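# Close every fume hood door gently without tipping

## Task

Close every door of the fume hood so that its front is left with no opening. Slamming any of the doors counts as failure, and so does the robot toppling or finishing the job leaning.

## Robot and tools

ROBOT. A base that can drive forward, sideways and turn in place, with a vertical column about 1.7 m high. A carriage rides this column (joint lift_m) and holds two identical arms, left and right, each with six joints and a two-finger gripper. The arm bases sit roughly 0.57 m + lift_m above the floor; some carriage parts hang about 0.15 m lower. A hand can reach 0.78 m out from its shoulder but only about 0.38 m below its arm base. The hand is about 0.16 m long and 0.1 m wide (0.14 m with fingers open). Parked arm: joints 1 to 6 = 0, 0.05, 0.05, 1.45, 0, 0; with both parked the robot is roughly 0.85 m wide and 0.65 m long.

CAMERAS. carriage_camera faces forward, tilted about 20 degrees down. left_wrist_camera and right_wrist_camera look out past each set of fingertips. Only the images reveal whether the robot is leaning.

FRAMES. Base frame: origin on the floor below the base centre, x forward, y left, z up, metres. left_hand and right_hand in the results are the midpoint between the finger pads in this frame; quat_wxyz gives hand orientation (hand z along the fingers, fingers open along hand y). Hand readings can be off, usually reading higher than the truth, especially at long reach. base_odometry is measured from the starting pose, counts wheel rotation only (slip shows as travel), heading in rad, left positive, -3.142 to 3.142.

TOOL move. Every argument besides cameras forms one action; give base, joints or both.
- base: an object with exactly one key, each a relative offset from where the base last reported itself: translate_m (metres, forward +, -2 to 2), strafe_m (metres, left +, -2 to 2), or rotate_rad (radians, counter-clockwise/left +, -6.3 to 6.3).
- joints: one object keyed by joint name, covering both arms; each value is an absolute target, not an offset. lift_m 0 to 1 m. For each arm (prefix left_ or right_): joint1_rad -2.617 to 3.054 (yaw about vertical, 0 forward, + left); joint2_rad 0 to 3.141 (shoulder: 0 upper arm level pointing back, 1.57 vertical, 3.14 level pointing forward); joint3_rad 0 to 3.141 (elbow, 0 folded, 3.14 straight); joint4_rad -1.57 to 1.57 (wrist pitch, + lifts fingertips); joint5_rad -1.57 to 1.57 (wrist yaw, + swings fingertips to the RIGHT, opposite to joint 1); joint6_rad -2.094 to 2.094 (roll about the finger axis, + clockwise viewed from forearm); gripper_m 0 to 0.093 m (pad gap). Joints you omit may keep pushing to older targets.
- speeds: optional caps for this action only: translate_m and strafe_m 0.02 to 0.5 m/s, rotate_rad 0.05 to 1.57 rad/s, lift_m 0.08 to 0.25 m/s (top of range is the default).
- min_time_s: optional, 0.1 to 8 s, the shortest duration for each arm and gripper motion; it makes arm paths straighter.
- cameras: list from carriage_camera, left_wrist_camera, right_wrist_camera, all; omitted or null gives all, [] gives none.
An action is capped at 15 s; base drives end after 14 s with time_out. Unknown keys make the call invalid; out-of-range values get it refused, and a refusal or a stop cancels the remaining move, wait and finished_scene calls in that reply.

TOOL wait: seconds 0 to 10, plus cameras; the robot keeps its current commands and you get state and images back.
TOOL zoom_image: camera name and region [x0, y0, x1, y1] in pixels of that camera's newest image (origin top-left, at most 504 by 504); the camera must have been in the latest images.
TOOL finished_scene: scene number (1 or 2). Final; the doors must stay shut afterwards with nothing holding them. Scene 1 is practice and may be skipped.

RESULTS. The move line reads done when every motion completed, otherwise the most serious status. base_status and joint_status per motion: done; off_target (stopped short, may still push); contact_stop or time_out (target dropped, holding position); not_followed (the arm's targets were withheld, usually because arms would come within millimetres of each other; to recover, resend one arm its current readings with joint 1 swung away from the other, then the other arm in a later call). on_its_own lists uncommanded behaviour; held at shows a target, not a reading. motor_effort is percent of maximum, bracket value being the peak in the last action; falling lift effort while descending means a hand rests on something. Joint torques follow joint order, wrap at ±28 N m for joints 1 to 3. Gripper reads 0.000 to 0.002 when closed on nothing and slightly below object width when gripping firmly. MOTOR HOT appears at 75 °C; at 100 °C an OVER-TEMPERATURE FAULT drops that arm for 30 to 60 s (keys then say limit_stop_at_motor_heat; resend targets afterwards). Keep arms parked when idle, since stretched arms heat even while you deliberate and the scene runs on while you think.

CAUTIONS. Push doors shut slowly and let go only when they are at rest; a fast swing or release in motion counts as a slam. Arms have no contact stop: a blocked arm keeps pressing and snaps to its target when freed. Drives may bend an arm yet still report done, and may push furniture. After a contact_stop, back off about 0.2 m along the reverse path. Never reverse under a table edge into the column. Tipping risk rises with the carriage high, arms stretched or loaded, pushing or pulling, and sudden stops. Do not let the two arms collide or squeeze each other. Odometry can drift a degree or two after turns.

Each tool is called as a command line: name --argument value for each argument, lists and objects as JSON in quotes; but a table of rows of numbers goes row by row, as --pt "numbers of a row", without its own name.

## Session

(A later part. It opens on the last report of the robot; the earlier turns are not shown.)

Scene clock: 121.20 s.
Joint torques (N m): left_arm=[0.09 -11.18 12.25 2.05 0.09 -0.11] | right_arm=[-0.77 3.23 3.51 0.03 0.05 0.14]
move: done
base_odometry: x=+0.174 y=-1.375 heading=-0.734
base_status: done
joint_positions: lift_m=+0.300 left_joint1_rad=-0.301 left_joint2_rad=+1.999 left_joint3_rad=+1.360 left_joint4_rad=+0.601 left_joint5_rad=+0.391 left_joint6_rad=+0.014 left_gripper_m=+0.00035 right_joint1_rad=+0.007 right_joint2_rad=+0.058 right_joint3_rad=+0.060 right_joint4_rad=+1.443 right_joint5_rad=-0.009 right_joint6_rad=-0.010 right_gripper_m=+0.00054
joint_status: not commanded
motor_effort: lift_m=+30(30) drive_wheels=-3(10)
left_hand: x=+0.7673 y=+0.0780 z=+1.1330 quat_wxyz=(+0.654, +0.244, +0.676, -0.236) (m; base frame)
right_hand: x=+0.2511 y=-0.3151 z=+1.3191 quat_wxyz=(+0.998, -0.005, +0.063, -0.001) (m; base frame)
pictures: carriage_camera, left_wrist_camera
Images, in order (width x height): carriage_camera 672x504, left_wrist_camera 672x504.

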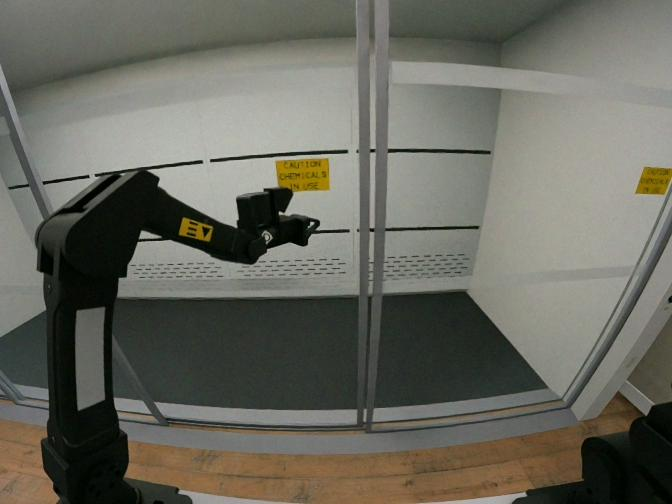

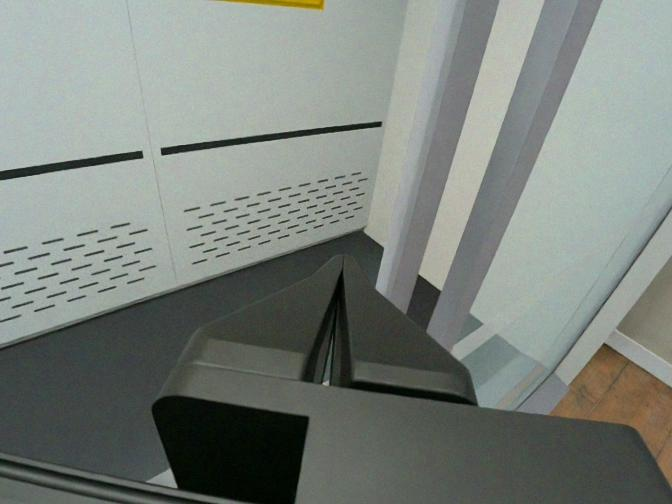

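move --base '{"translate_m": 0.06}' --speeds '{"translate_m": 0.05}' --cameras '["left_wrist_camera"]'

Scene clock: 123.00 s.
Joint torques (N m): left_arm=[0.08 -11.26 12.26 2.11 0.03 -0.12] | right_arm=[-0.79 3.54 3.51 0.01 0.02 0.11]
move: done
base_odometry: x=+0.218 y=-1.415 heading=-0.734
base_status: done
joint_positions: lift_m=+0.300 left_joint1_rad=-0.301 left_joint2_rad=+1.999 left_joint3_rad=+1.360 left_joint4_rad=+0.601 left_joint5_rad=+0.392 left_joint6_rad=+0.014 left_gripper_m=+0.00035 right_joint1_rad=+0.007 right_joint2_rad=+0.057 right_joint3_rad=+0.060 right_joint4_rad=+1.444 right_joint5_rad=-0.009 right_joint6_rad=-0.010 right_gripper_m=+0.00054
joint_status: not commanded
motor_effort: lift_m=+30(30) drive_wheels=-3(9)
left_hand: x=+0.7672 y=+0.0779 z=+1.1329 quat_wxyz=(+0.653, +0.244, +0.677, -0.236) (m; base frame)
right_hand: x=+0.2502 y=-0.3151 z=+1.3191 quat_wxyz=(+0.998, -0.005, +0.062, -0.001) (m; base frame)
pictures: left_wrist_camera
Images, in order (width x height): left_wrist_camera 672x504.

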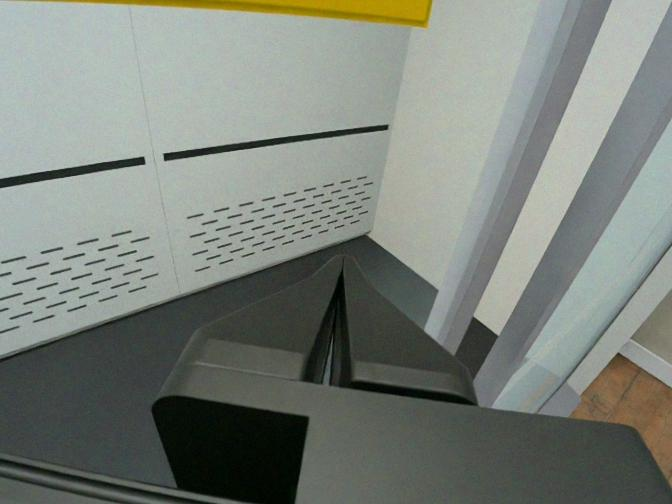

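move --base '{"translate_m": 0.03}' --speeds '{"translate_m": 0.05}' --cameras '[]'

move --base '{"translate_m": 0.02}' --speeds '{"translate_m": 0.05}' --cameras '["left_wrist_camera","carriage_camera"]'

Scene clock: 124.27 s.
Joint torques (N m): left_arm=[1.31 -11.14 12.27 2.13 -1.34 -0.15] | right_arm=[-0.84 3.41 3.59 -0.05 0.11 0.06]
move: done
base_odometry: x=+0.240 y=-1.435 heading=-0.734
base_status: done
joint_positions: lift_m=+0.300 left_joint1_rad=-0.318 left_joint2_rad=+1.999 left_joint3_rad=+1.360 left_joint4_rad=+0.596 left_joint5_rad=+0.518 left_joint6_rad=+0.014 left_gripper_m=+0.00034 right_joint1_rad=+0.007 right_joint2_rad=+0.057 right_joint3_rad=+0.060 right_joint4_rad=+1.445 right_joint5_rad=-0.009 right_joint6_rad=-0.010 right_gripper_m=+0.00054
joint_status: not commanded
motor_effort: lift_m=+29(30) drive_wheels=+2(7)
left_hand: x=+0.7479 y=+0.0530 z=+1.1323 quat_wxyz=(+0.633, +0.290, +0.659, -0.284) (m; base frame)
right_hand: x=+0.2499 y=-0.3151 z=+1.3192 quat_wxyz=(+0.998, -0.005, +0.061, -0.001) (m; base frame)
pictures: none
No camera images: "cameras" was empty.

Scene clock: 125.20 s.
Joint torques (N m): left_arm=[2.95 -11.22 12.22 2.14 -2.43 -0.12] | right_arm=[-0.59 3.36 3.45 -0.05 0.08 0.11]
move: done
base_odometry: x=+0.255 y=-1.449 heading=-0.735
base_status: done
joint_positions: lift_m=+0.300 left_joint1_rad=-0.333 left_joint2_rad=+1.999 left_joint3_rad=+1.360 left_joint4_rad=+0.591 left_joint5_rad=+0.617 left_joint6_rad=+0.014 left_gripper_m=+0.00033 right_joint1_rad=+0.007 right_joint2_rad=+0.057 right_joint3_rad=+0.060 right_joint4_rad=+1.446 right_joint5_rad=-0.009 right_joint6_rad=-0.010 right_gripper_m=+0.00054
joint_status: not commanded
motor_effort: lift_m=+30(30) drive_wheels=+2(13)
left_hand: x=+0.7304 y=+0.0345 z=+1.1315 quat_wxyz=(+0.614, +0.326, +0.643, -0.321) (m; base frame)
right_hand: x=+0.2497 y=-0.3151 z=+1.3192 quat_wxyz=(+0.998, -0.005, +0.061, -0.001) (m; base frame)
pictures: carriage_camera, left_wrist_camera
Images, in order (width x height): carriage_camera 672x504, left_wrist_camera 672x504.

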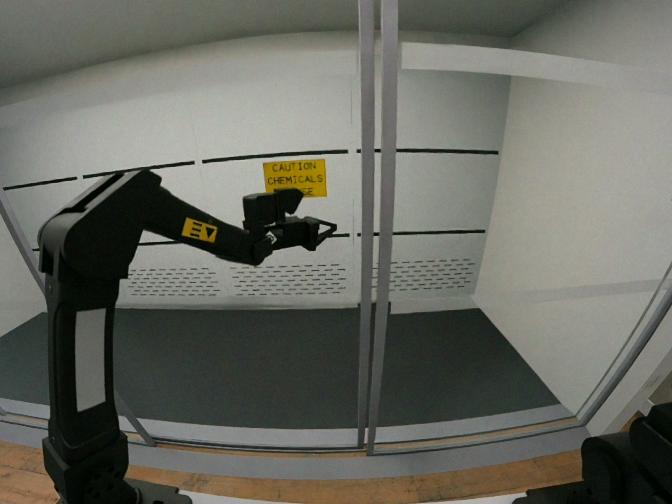

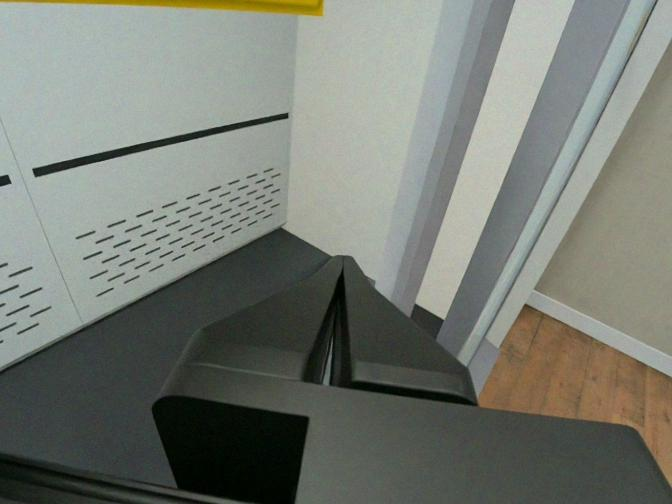

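move --base '{"translate_m": -0.01}' --speeds '{"translate_m": 0.05}' --cameras '[]'

move --base '{"strafe_m": -0.15}' --speeds '{"strafe_m": 0.05}' --cameras '["left_wrist_camera","carriage_camera"]'

Scene clock: 126.03 s.
Joint torques (N m): left_arm=[3.32 -11.07 12.18 2.15 -1.73 -0.17] | right_arm=[-0.76 3.51 3.63 -0.1 0.03 0.07]
move: done
base_odometry: x=+0.248 y=-1.442 heading=-0.735
base_status: done
joint_positions: lift_m=+0.300 left_joint1_rad=-0.335 left_joint2_rad=+1.999 left_joint3_rad=+1.360 left_joint4_rad=+0.593 left_joint5_rad=+0.549 left_joint6_rad=+0.014 left_gripper_m=+0.00033 right_joint1_rad=+0.007 right_joint2_rad=+0.057 right_joint3_rad=+0.060 right_joint4_rad=+1.446 right_joint5_rad=-0.009 right_joint6_rad=-0.010 right_gripper_m=+0.00054
joint_status: not commanded
motor_effort: lift_m=+30(30) drive_wheels=+2(8)
left_hand: x=+0.7393 y=+0.0408 z=+1.1316 quat_wxyz=(+0.625, +0.305, +0.653, -0.300) (m; base frame)
right_hand: x=+0.2497 y=-0.3151 z=+1.3192 quat_wxyz=(+0.998, -0.005, +0.061, -0.001) (m; base frame)
pictures: none
No camera images: "cameras" was empty.

Scene clock: 129.63 s.
Joint torques (N m): left_arm=[-2.97 -7.31 12.21 3.39 -2.27 -0.12] | right_arm=[-0.83 3.55 3.41 -0.04 0.04 0.15]
move: done
base_odometry: x=+0.147 y=-1.553 heading=-0.735
base_status: done
joint_positions: lift_m=+0.300 left_joint1_rad=-0.268 left_joint2_rad=+1.956 left_joint3_rad=+1.360 left_joint4_rad=+0.483 left_joint5_rad=+0.606 left_joint6_rad=+0.014 left_gripper_m=+0.00033 right_joint1_rad=+0.007 right_joint2_rad=+0.057 right_joint3_rad=+0.060 right_joint4_rad=+1.446 right_joint5_rad=-0.009 right_joint6_rad=-0.010 right_gripper_m=+0.00054
joint_status: not commanded
motor_effort: lift_m=+30(30) drive_wheels=+2(12)
left_hand: x=+0.7421 y=+0.0719 z=+1.1320 quat_wxyz=(+0.603, +0.297, +0.677, -0.301) (m; base frame)
right_hand: x=+0.2497 y=-0.3151 z=+1.3192 quat_wxyz=(+0.998, -0.005, +0.061, -0.001) (m; base frame)
pictures: carriage_camera, left_wrist_camera
Images, in order (width x height): carriage_camera 672x504, left_wrist_camera 672x504.

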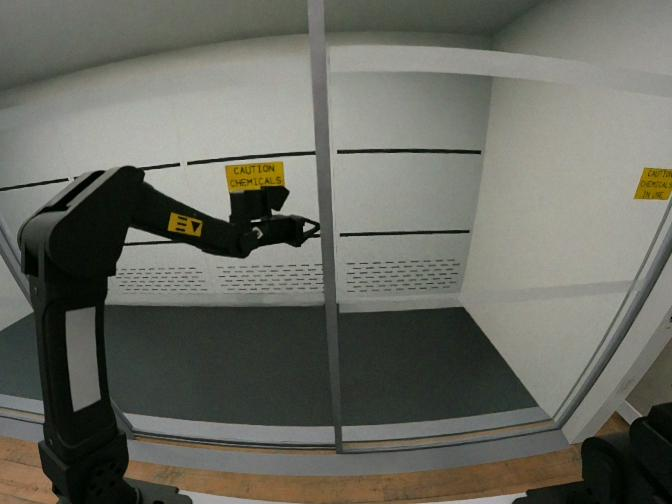

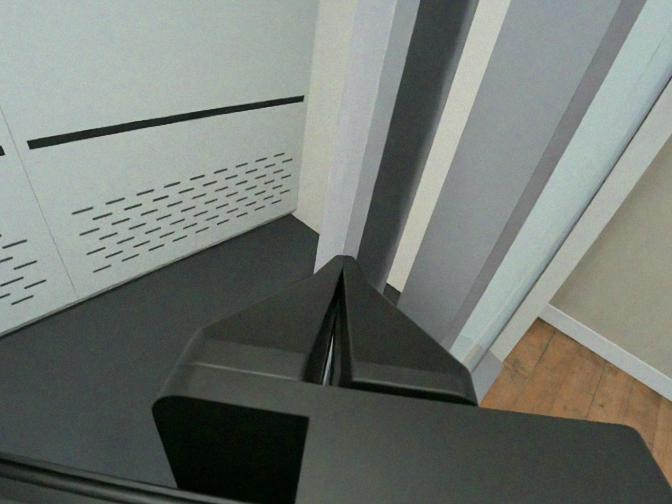

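move --base '{"strafe_m": -0.04}' --speeds '{"strafe_m": 0.04}' --cameras '["left_wrist_camera","carriage_camera"]'

zoom_image --camera "carriage_camera" --region '[236, 300, 436, 500]'

Scene clock: 131.33 s.
Joint torques (N m): left_arm=[-7.72 -6.56 13.14 3.45 -3 -0.36] | right_arm=[-0.85 3.54 3.67 -0.08 0.06 0.11]
move: done
base_odometry: x=+0.121 y=-1.583 heading=-0.734
base_status: done
joint_positions: lift_m=+0.300 left_joint1_rad=-0.218 left_joint2_rad=+1.949 left_joint3_rad=+1.354 left_joint4_rad=+0.472 left_joint5_rad=+0.672 left_joint6_rad=+0.035 left_gripper_m=+0.00027 right_joint1_rad=+0.007 right_joint2_rad=+0.057 right_joint3_rad=+0.060 right_joint4_rad=+1.446 right_joint5_rad=-0.009 right_joint6_rad=-0.010 right_gripper_m=+0.00054
joint_status: not commanded
motor_effort: lift_m=+29(30) drive_wheels=+6(13)
left_hand: x=+0.7432 y=+0.0913 z=+1.1314 quat_wxyz=(+0.600, +0.306, +0.674, -0.303) (m; base frame)
right_hand: x=+0.2497 y=-0.3151 z=+1.3192 quat_wxyz=(+0.998, -0.005, +0.061, -0.001) (m; base frame)
pictures: carriage_camera, left_wrist_camera
Images, in order (width x height): carriage_camera 672x504, left_wrist_camera 672x504.

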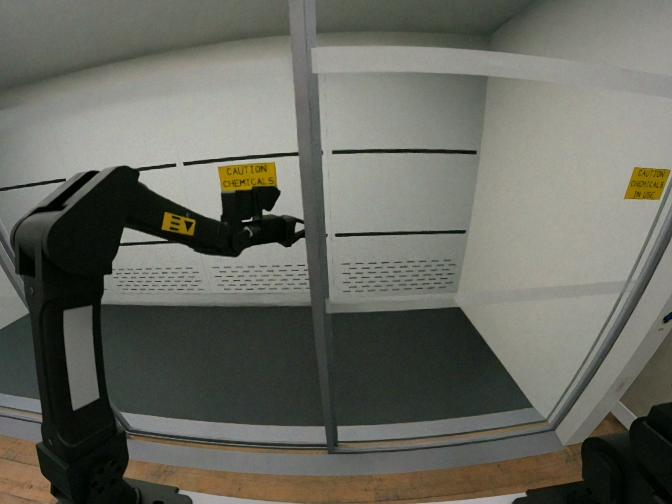

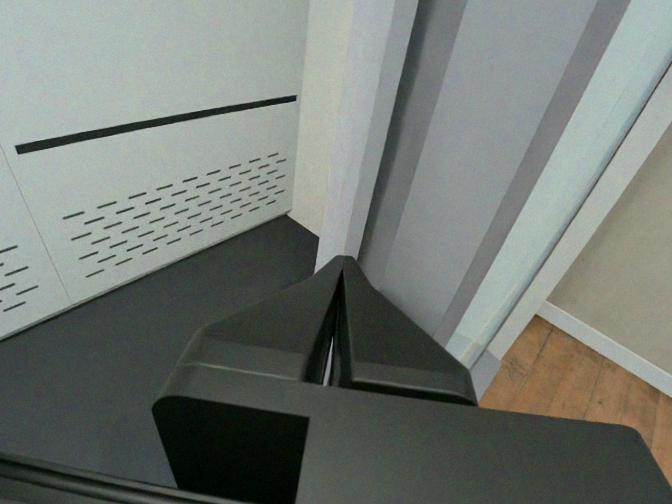

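Scaled by 2.520 from the camera's 672x504 image, which has a finer 960x720 frame.

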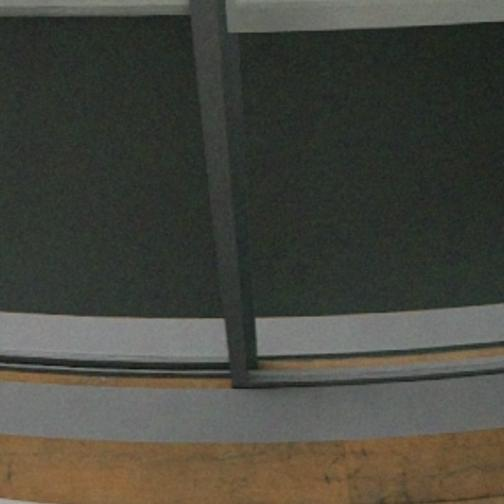

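move --base '{"strafe_m": 0.06}' --speeds '{"strafe_m": 0.1}' --cameras '[]'

move --base '{"translate_m": -0.35}' --cameras '["carriage_camera"]'

zoom_image --camera "carriage_camera" --region '[236, 230, 436, 430]'

zoom_image --camera "carriage_camera" --region '[472, 200, 672, 400]'

move --base '{"strafe_m": 1.0}' --joints '{"left_joint1_rad":0,"left_joint2_rad":0.05,"left_joint3_rad":0.05,"left_joint4_rad":1.45,"left_joint5_rad":0,"left_joint6_rad":0}' --min_time_s 3 --cameras '["carriage_camera"]'

zoom_image --camera "carriage_camera" --region '[236, 230, 436, 430]'

Scene clock: 132.97 s.
Joint torques (N m): left_arm=[2.02 -9.94 12.96 2.41 -1.44 -0.19] | right_arm=[-0.88 3.23 3.52 -0.05 0.07 0.11]
move: done
base_odometry: x=+0.161 y=-1.538 heading=-0.735
base_status: done
joint_positions: lift_m=+0.300 left_joint1_rad=-0.324 left_joint2_rad=+1.985 left_joint3_rad=+1.354 left_joint4_rad=+0.569 left_joint5_rad=+0.525 left_joint6_rad=+0.019 left_gripper_m=+0.00027 right_joint1_rad=+0.007 right_joint2_rad=+0.057 right_joint3_rad=+0.060 right_joint4_rad=+1.446 right_joint5_rad=-0.009 right_joint6_rad=-0.010 right_gripper_m=+0.00054
joint_status: not commanded
motor_effort: lift_m=+30(30) drive_wheels=+3(7)
left_hand: x=+0.7428 y=+0.0501 z=+1.1308 quat_wxyz=(+0.625, +0.295, +0.663, -0.288) (m; base frame)
right_hand: x=+0.2497 y=-0.3151 z=+1.3192 quat_wxyz=(+0.998, -0.005, +0.061, -0.001) (m; base frame)
pictures: none
No camera images: "cameras" was empty.

Scene clock: 135.63 s.
Joint torques (N m): left_arm=[-0.03 -10.91 12.16 2.35 -0.11 -0.14] | right_arm=[-0.85 3.51 3.48 -0.08 0.07 0.1]
move: done
base_odometry: x=-0.099 y=-1.304 heading=-0.735
base_status: done
joint_positions: lift_m=+0.300 left_joint1_rad=-0.301 left_joint2_rad=+1.997 left_joint3_rad=+1.360 left_joint4_rad=+0.579 left_joint5_rad=+0.411 left_joint6_rad=+0.014 left_gripper_m=+0.00027 right_joint1_rad=+0.007 right_joint2_rad=+0.057 right_joint3_rad=+0.060 right_joint4_rad=+1.447 right_joint5_rad=-0.009 right_joint6_rad=-0.010 right_gripper_m=+0.00054
joint_status: not commanded
motor_effort: lift_m=+30(30) drive_wheels=-2(9)
left_hand: x=+0.7647 y=+0.0756 z=+1.1287 quat_wxyz=(+0.644, +0.250, +0.681, -0.243) (m; base frame)
right_hand: x=+0.2495 y=-0.3151 z=+1.3192 quat_wxyz=(+0.998, -0.005, +0.060, -0.001) (m; base frame)
pictures: carriage_camera
Images, in order (width x height): carriage_camera 672x504.

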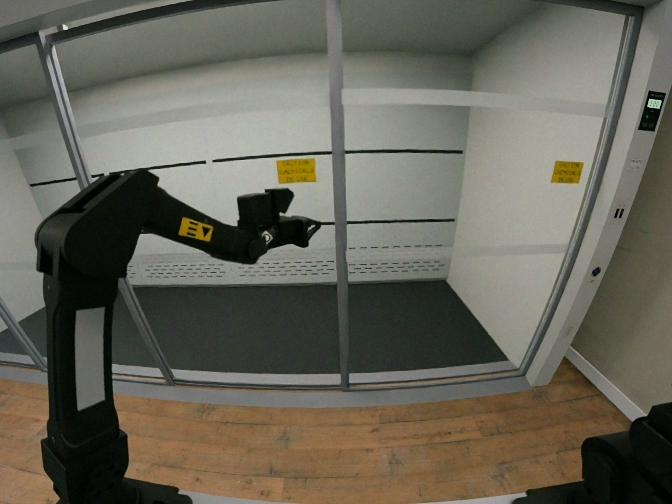

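Scaled by 2.520 from the camera's 672x504 image, which has a finer 960x720 frame.

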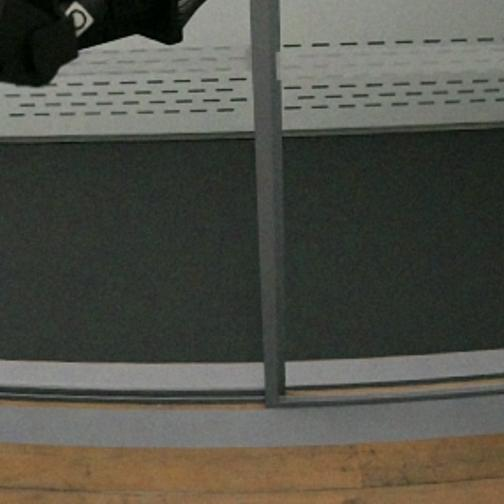

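Scaled by 2.520 from the camera's 672x504 image, which has a finer 960x720 frame.

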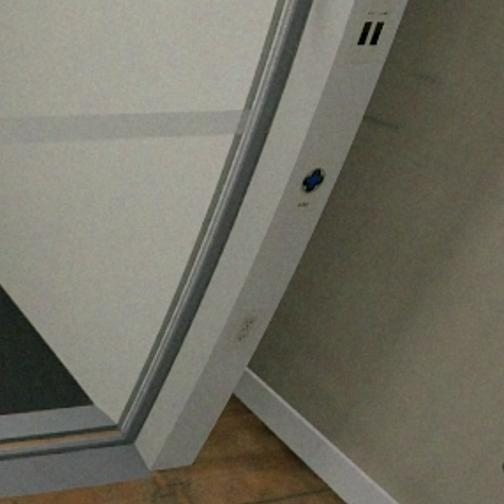

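Scene clock: 140.00 s.
Joint torques (N m): left_arm=[0.46 3.15 5.22 0.07 -0.18 -0.1] | right_arm=[-0.72 3.37 3.62 -0.05 0.04 0.12]
move: done
base_odometry: x=+0.571 y=-0.561 heading=-0.734
base_status: done
joint_positions: lift_m=+0.300 left_joint1_rad=-0.006 left_joint2_rad=+0.055 left_joint3_rad=+0.063 left_joint4_rad=+1.436 left_joint5_rad=+0.010 left_joint6_rad=+0.014 left_gripper_m=+0.00028 right_joint1_rad=+0.006 right_joint2_rad=+0.057 right_joint3_rad=+0.059 right_joint4_rad=+1.447 right_joint5_rad=-0.008 right_joint6_rad=-0.010 right_gripper_m=+0.00054
joint_status: all done
motor_effort: lift_m=+29(30) drive_wheels=-2(14)
left_hand: x=+0.2508 y=+0.3150 z=+1.3197 quat_wxyz=(+0.998, +0.006, +0.064, +0.004) (m; base frame)
right_hand: x=+0.2496 y=-0.3153 z=+1.3191 quat_wxyz=(+0.998, -0.004, +0.060, -0.002) (m; base frame)
pictures: carriage_camera
Images, in order (width x height): carriage_camera 672x504.

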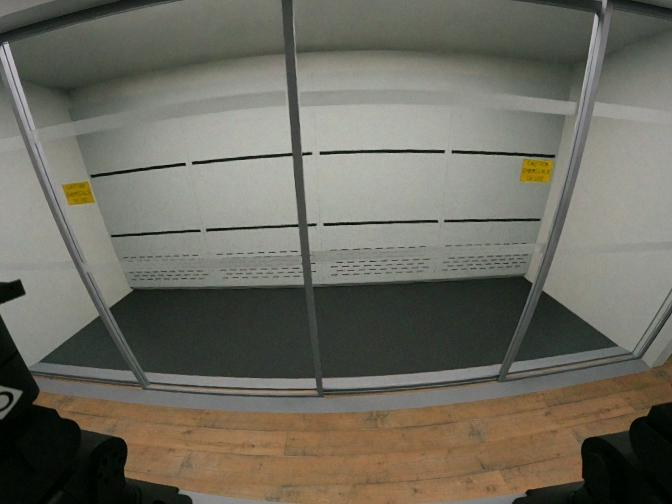

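Scaled by 2.520 from the camera's 672x504 image, which has a finer 960x720 frame.

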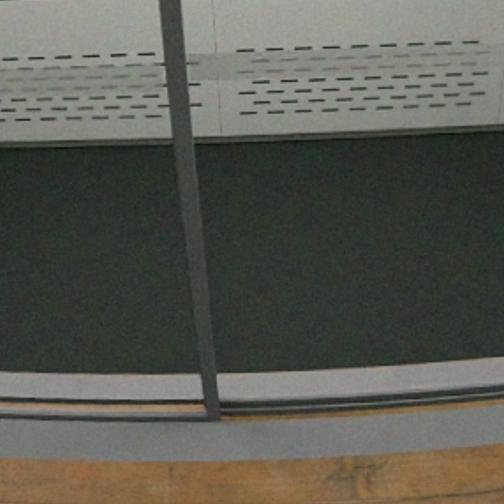

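move --base '{"strafe_m": 1.5}' --cameras '["carriage_camera"]'

zoom_image --camera "carriage_camera" --region '[60, 250, 220, 410]'

zoom_image --camera "carriage_camera" --region '[260, 280, 420, 420]'

Scene clock: 145.80 s.
Joint torques (N m): left_arm=[0.24 3.04 5.01 0.09 -0.1 -0.11] | right_arm=[-0.65 3.44 3.59 -0.05 0.02 0.1]
move: done
base_odometry: x=+1.576 y=+0.553 heading=-0.734
base_status: done
joint_positions: lift_m=+0.300 left_joint1_rad=-0.004 left_joint2_rad=+0.055 left_joint3_rad=+0.063 left_joint4_rad=+1.437 left_joint5_rad=+0.010 left_joint6_rad=+0.014 left_gripper_m=+0.00028 right_joint1_rad=+0.006 right_joint2_rad=+0.057 right_joint3_rad=+0.059 right_joint4_rad=+1.447 right_joint5_rad=-0.008 right_joint6_rad=-0.010 right_gripper_m=+0.00054
joint_status: not commanded
motor_effort: lift_m=+30(30) drive_wheels=-2(9)
left_hand: x=+0.2505 y=+0.3150 z=+1.3197 quat_wxyz=(+0.998, +0.006, +0.063, +0.005) (m; base frame)
right_hand: x=+0.2496 y=-0.3154 z=+1.3191 quat_wxyz=(+0.998, -0.004, +0.060, -0.002) (m; base frame)
pictures: carriage_camera
Images, in order (width x height): carriage_camera 672x504.

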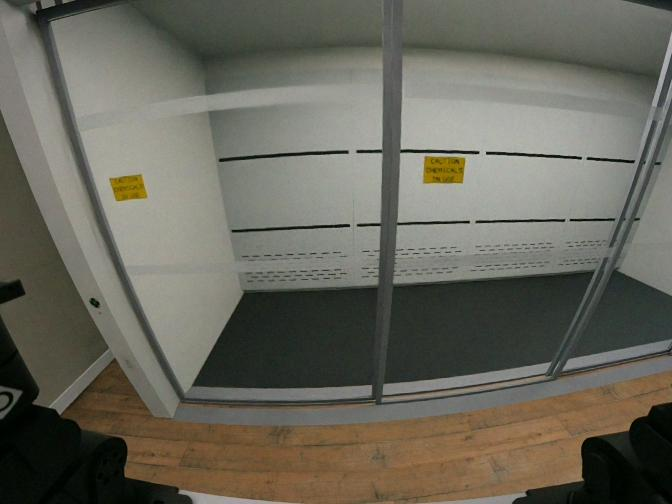

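Scaled by 3.150 from the camera's 672x504 image, which has a finer 960x720 frame.

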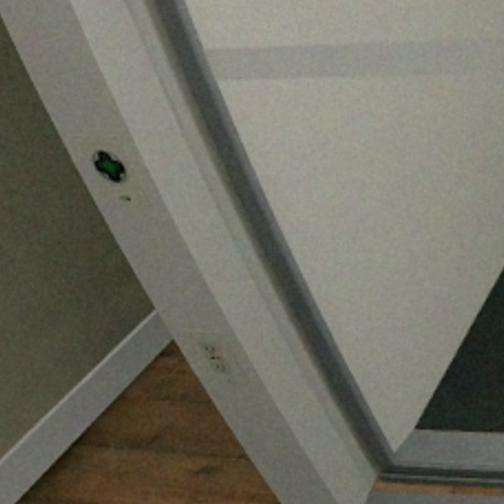

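Scaled by 3.150 from the camera's 672x504 image, which has a finer 960x720 frame.

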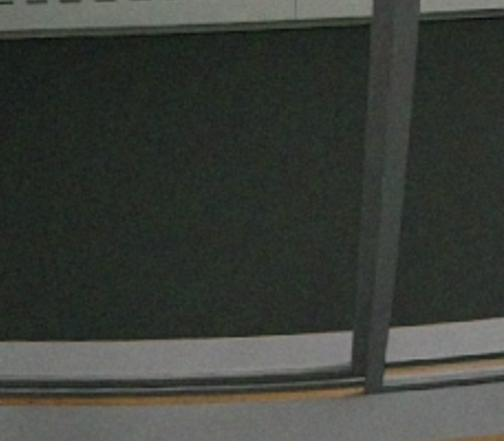

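finished_scene --scene 2

The scene is finished: the task was done.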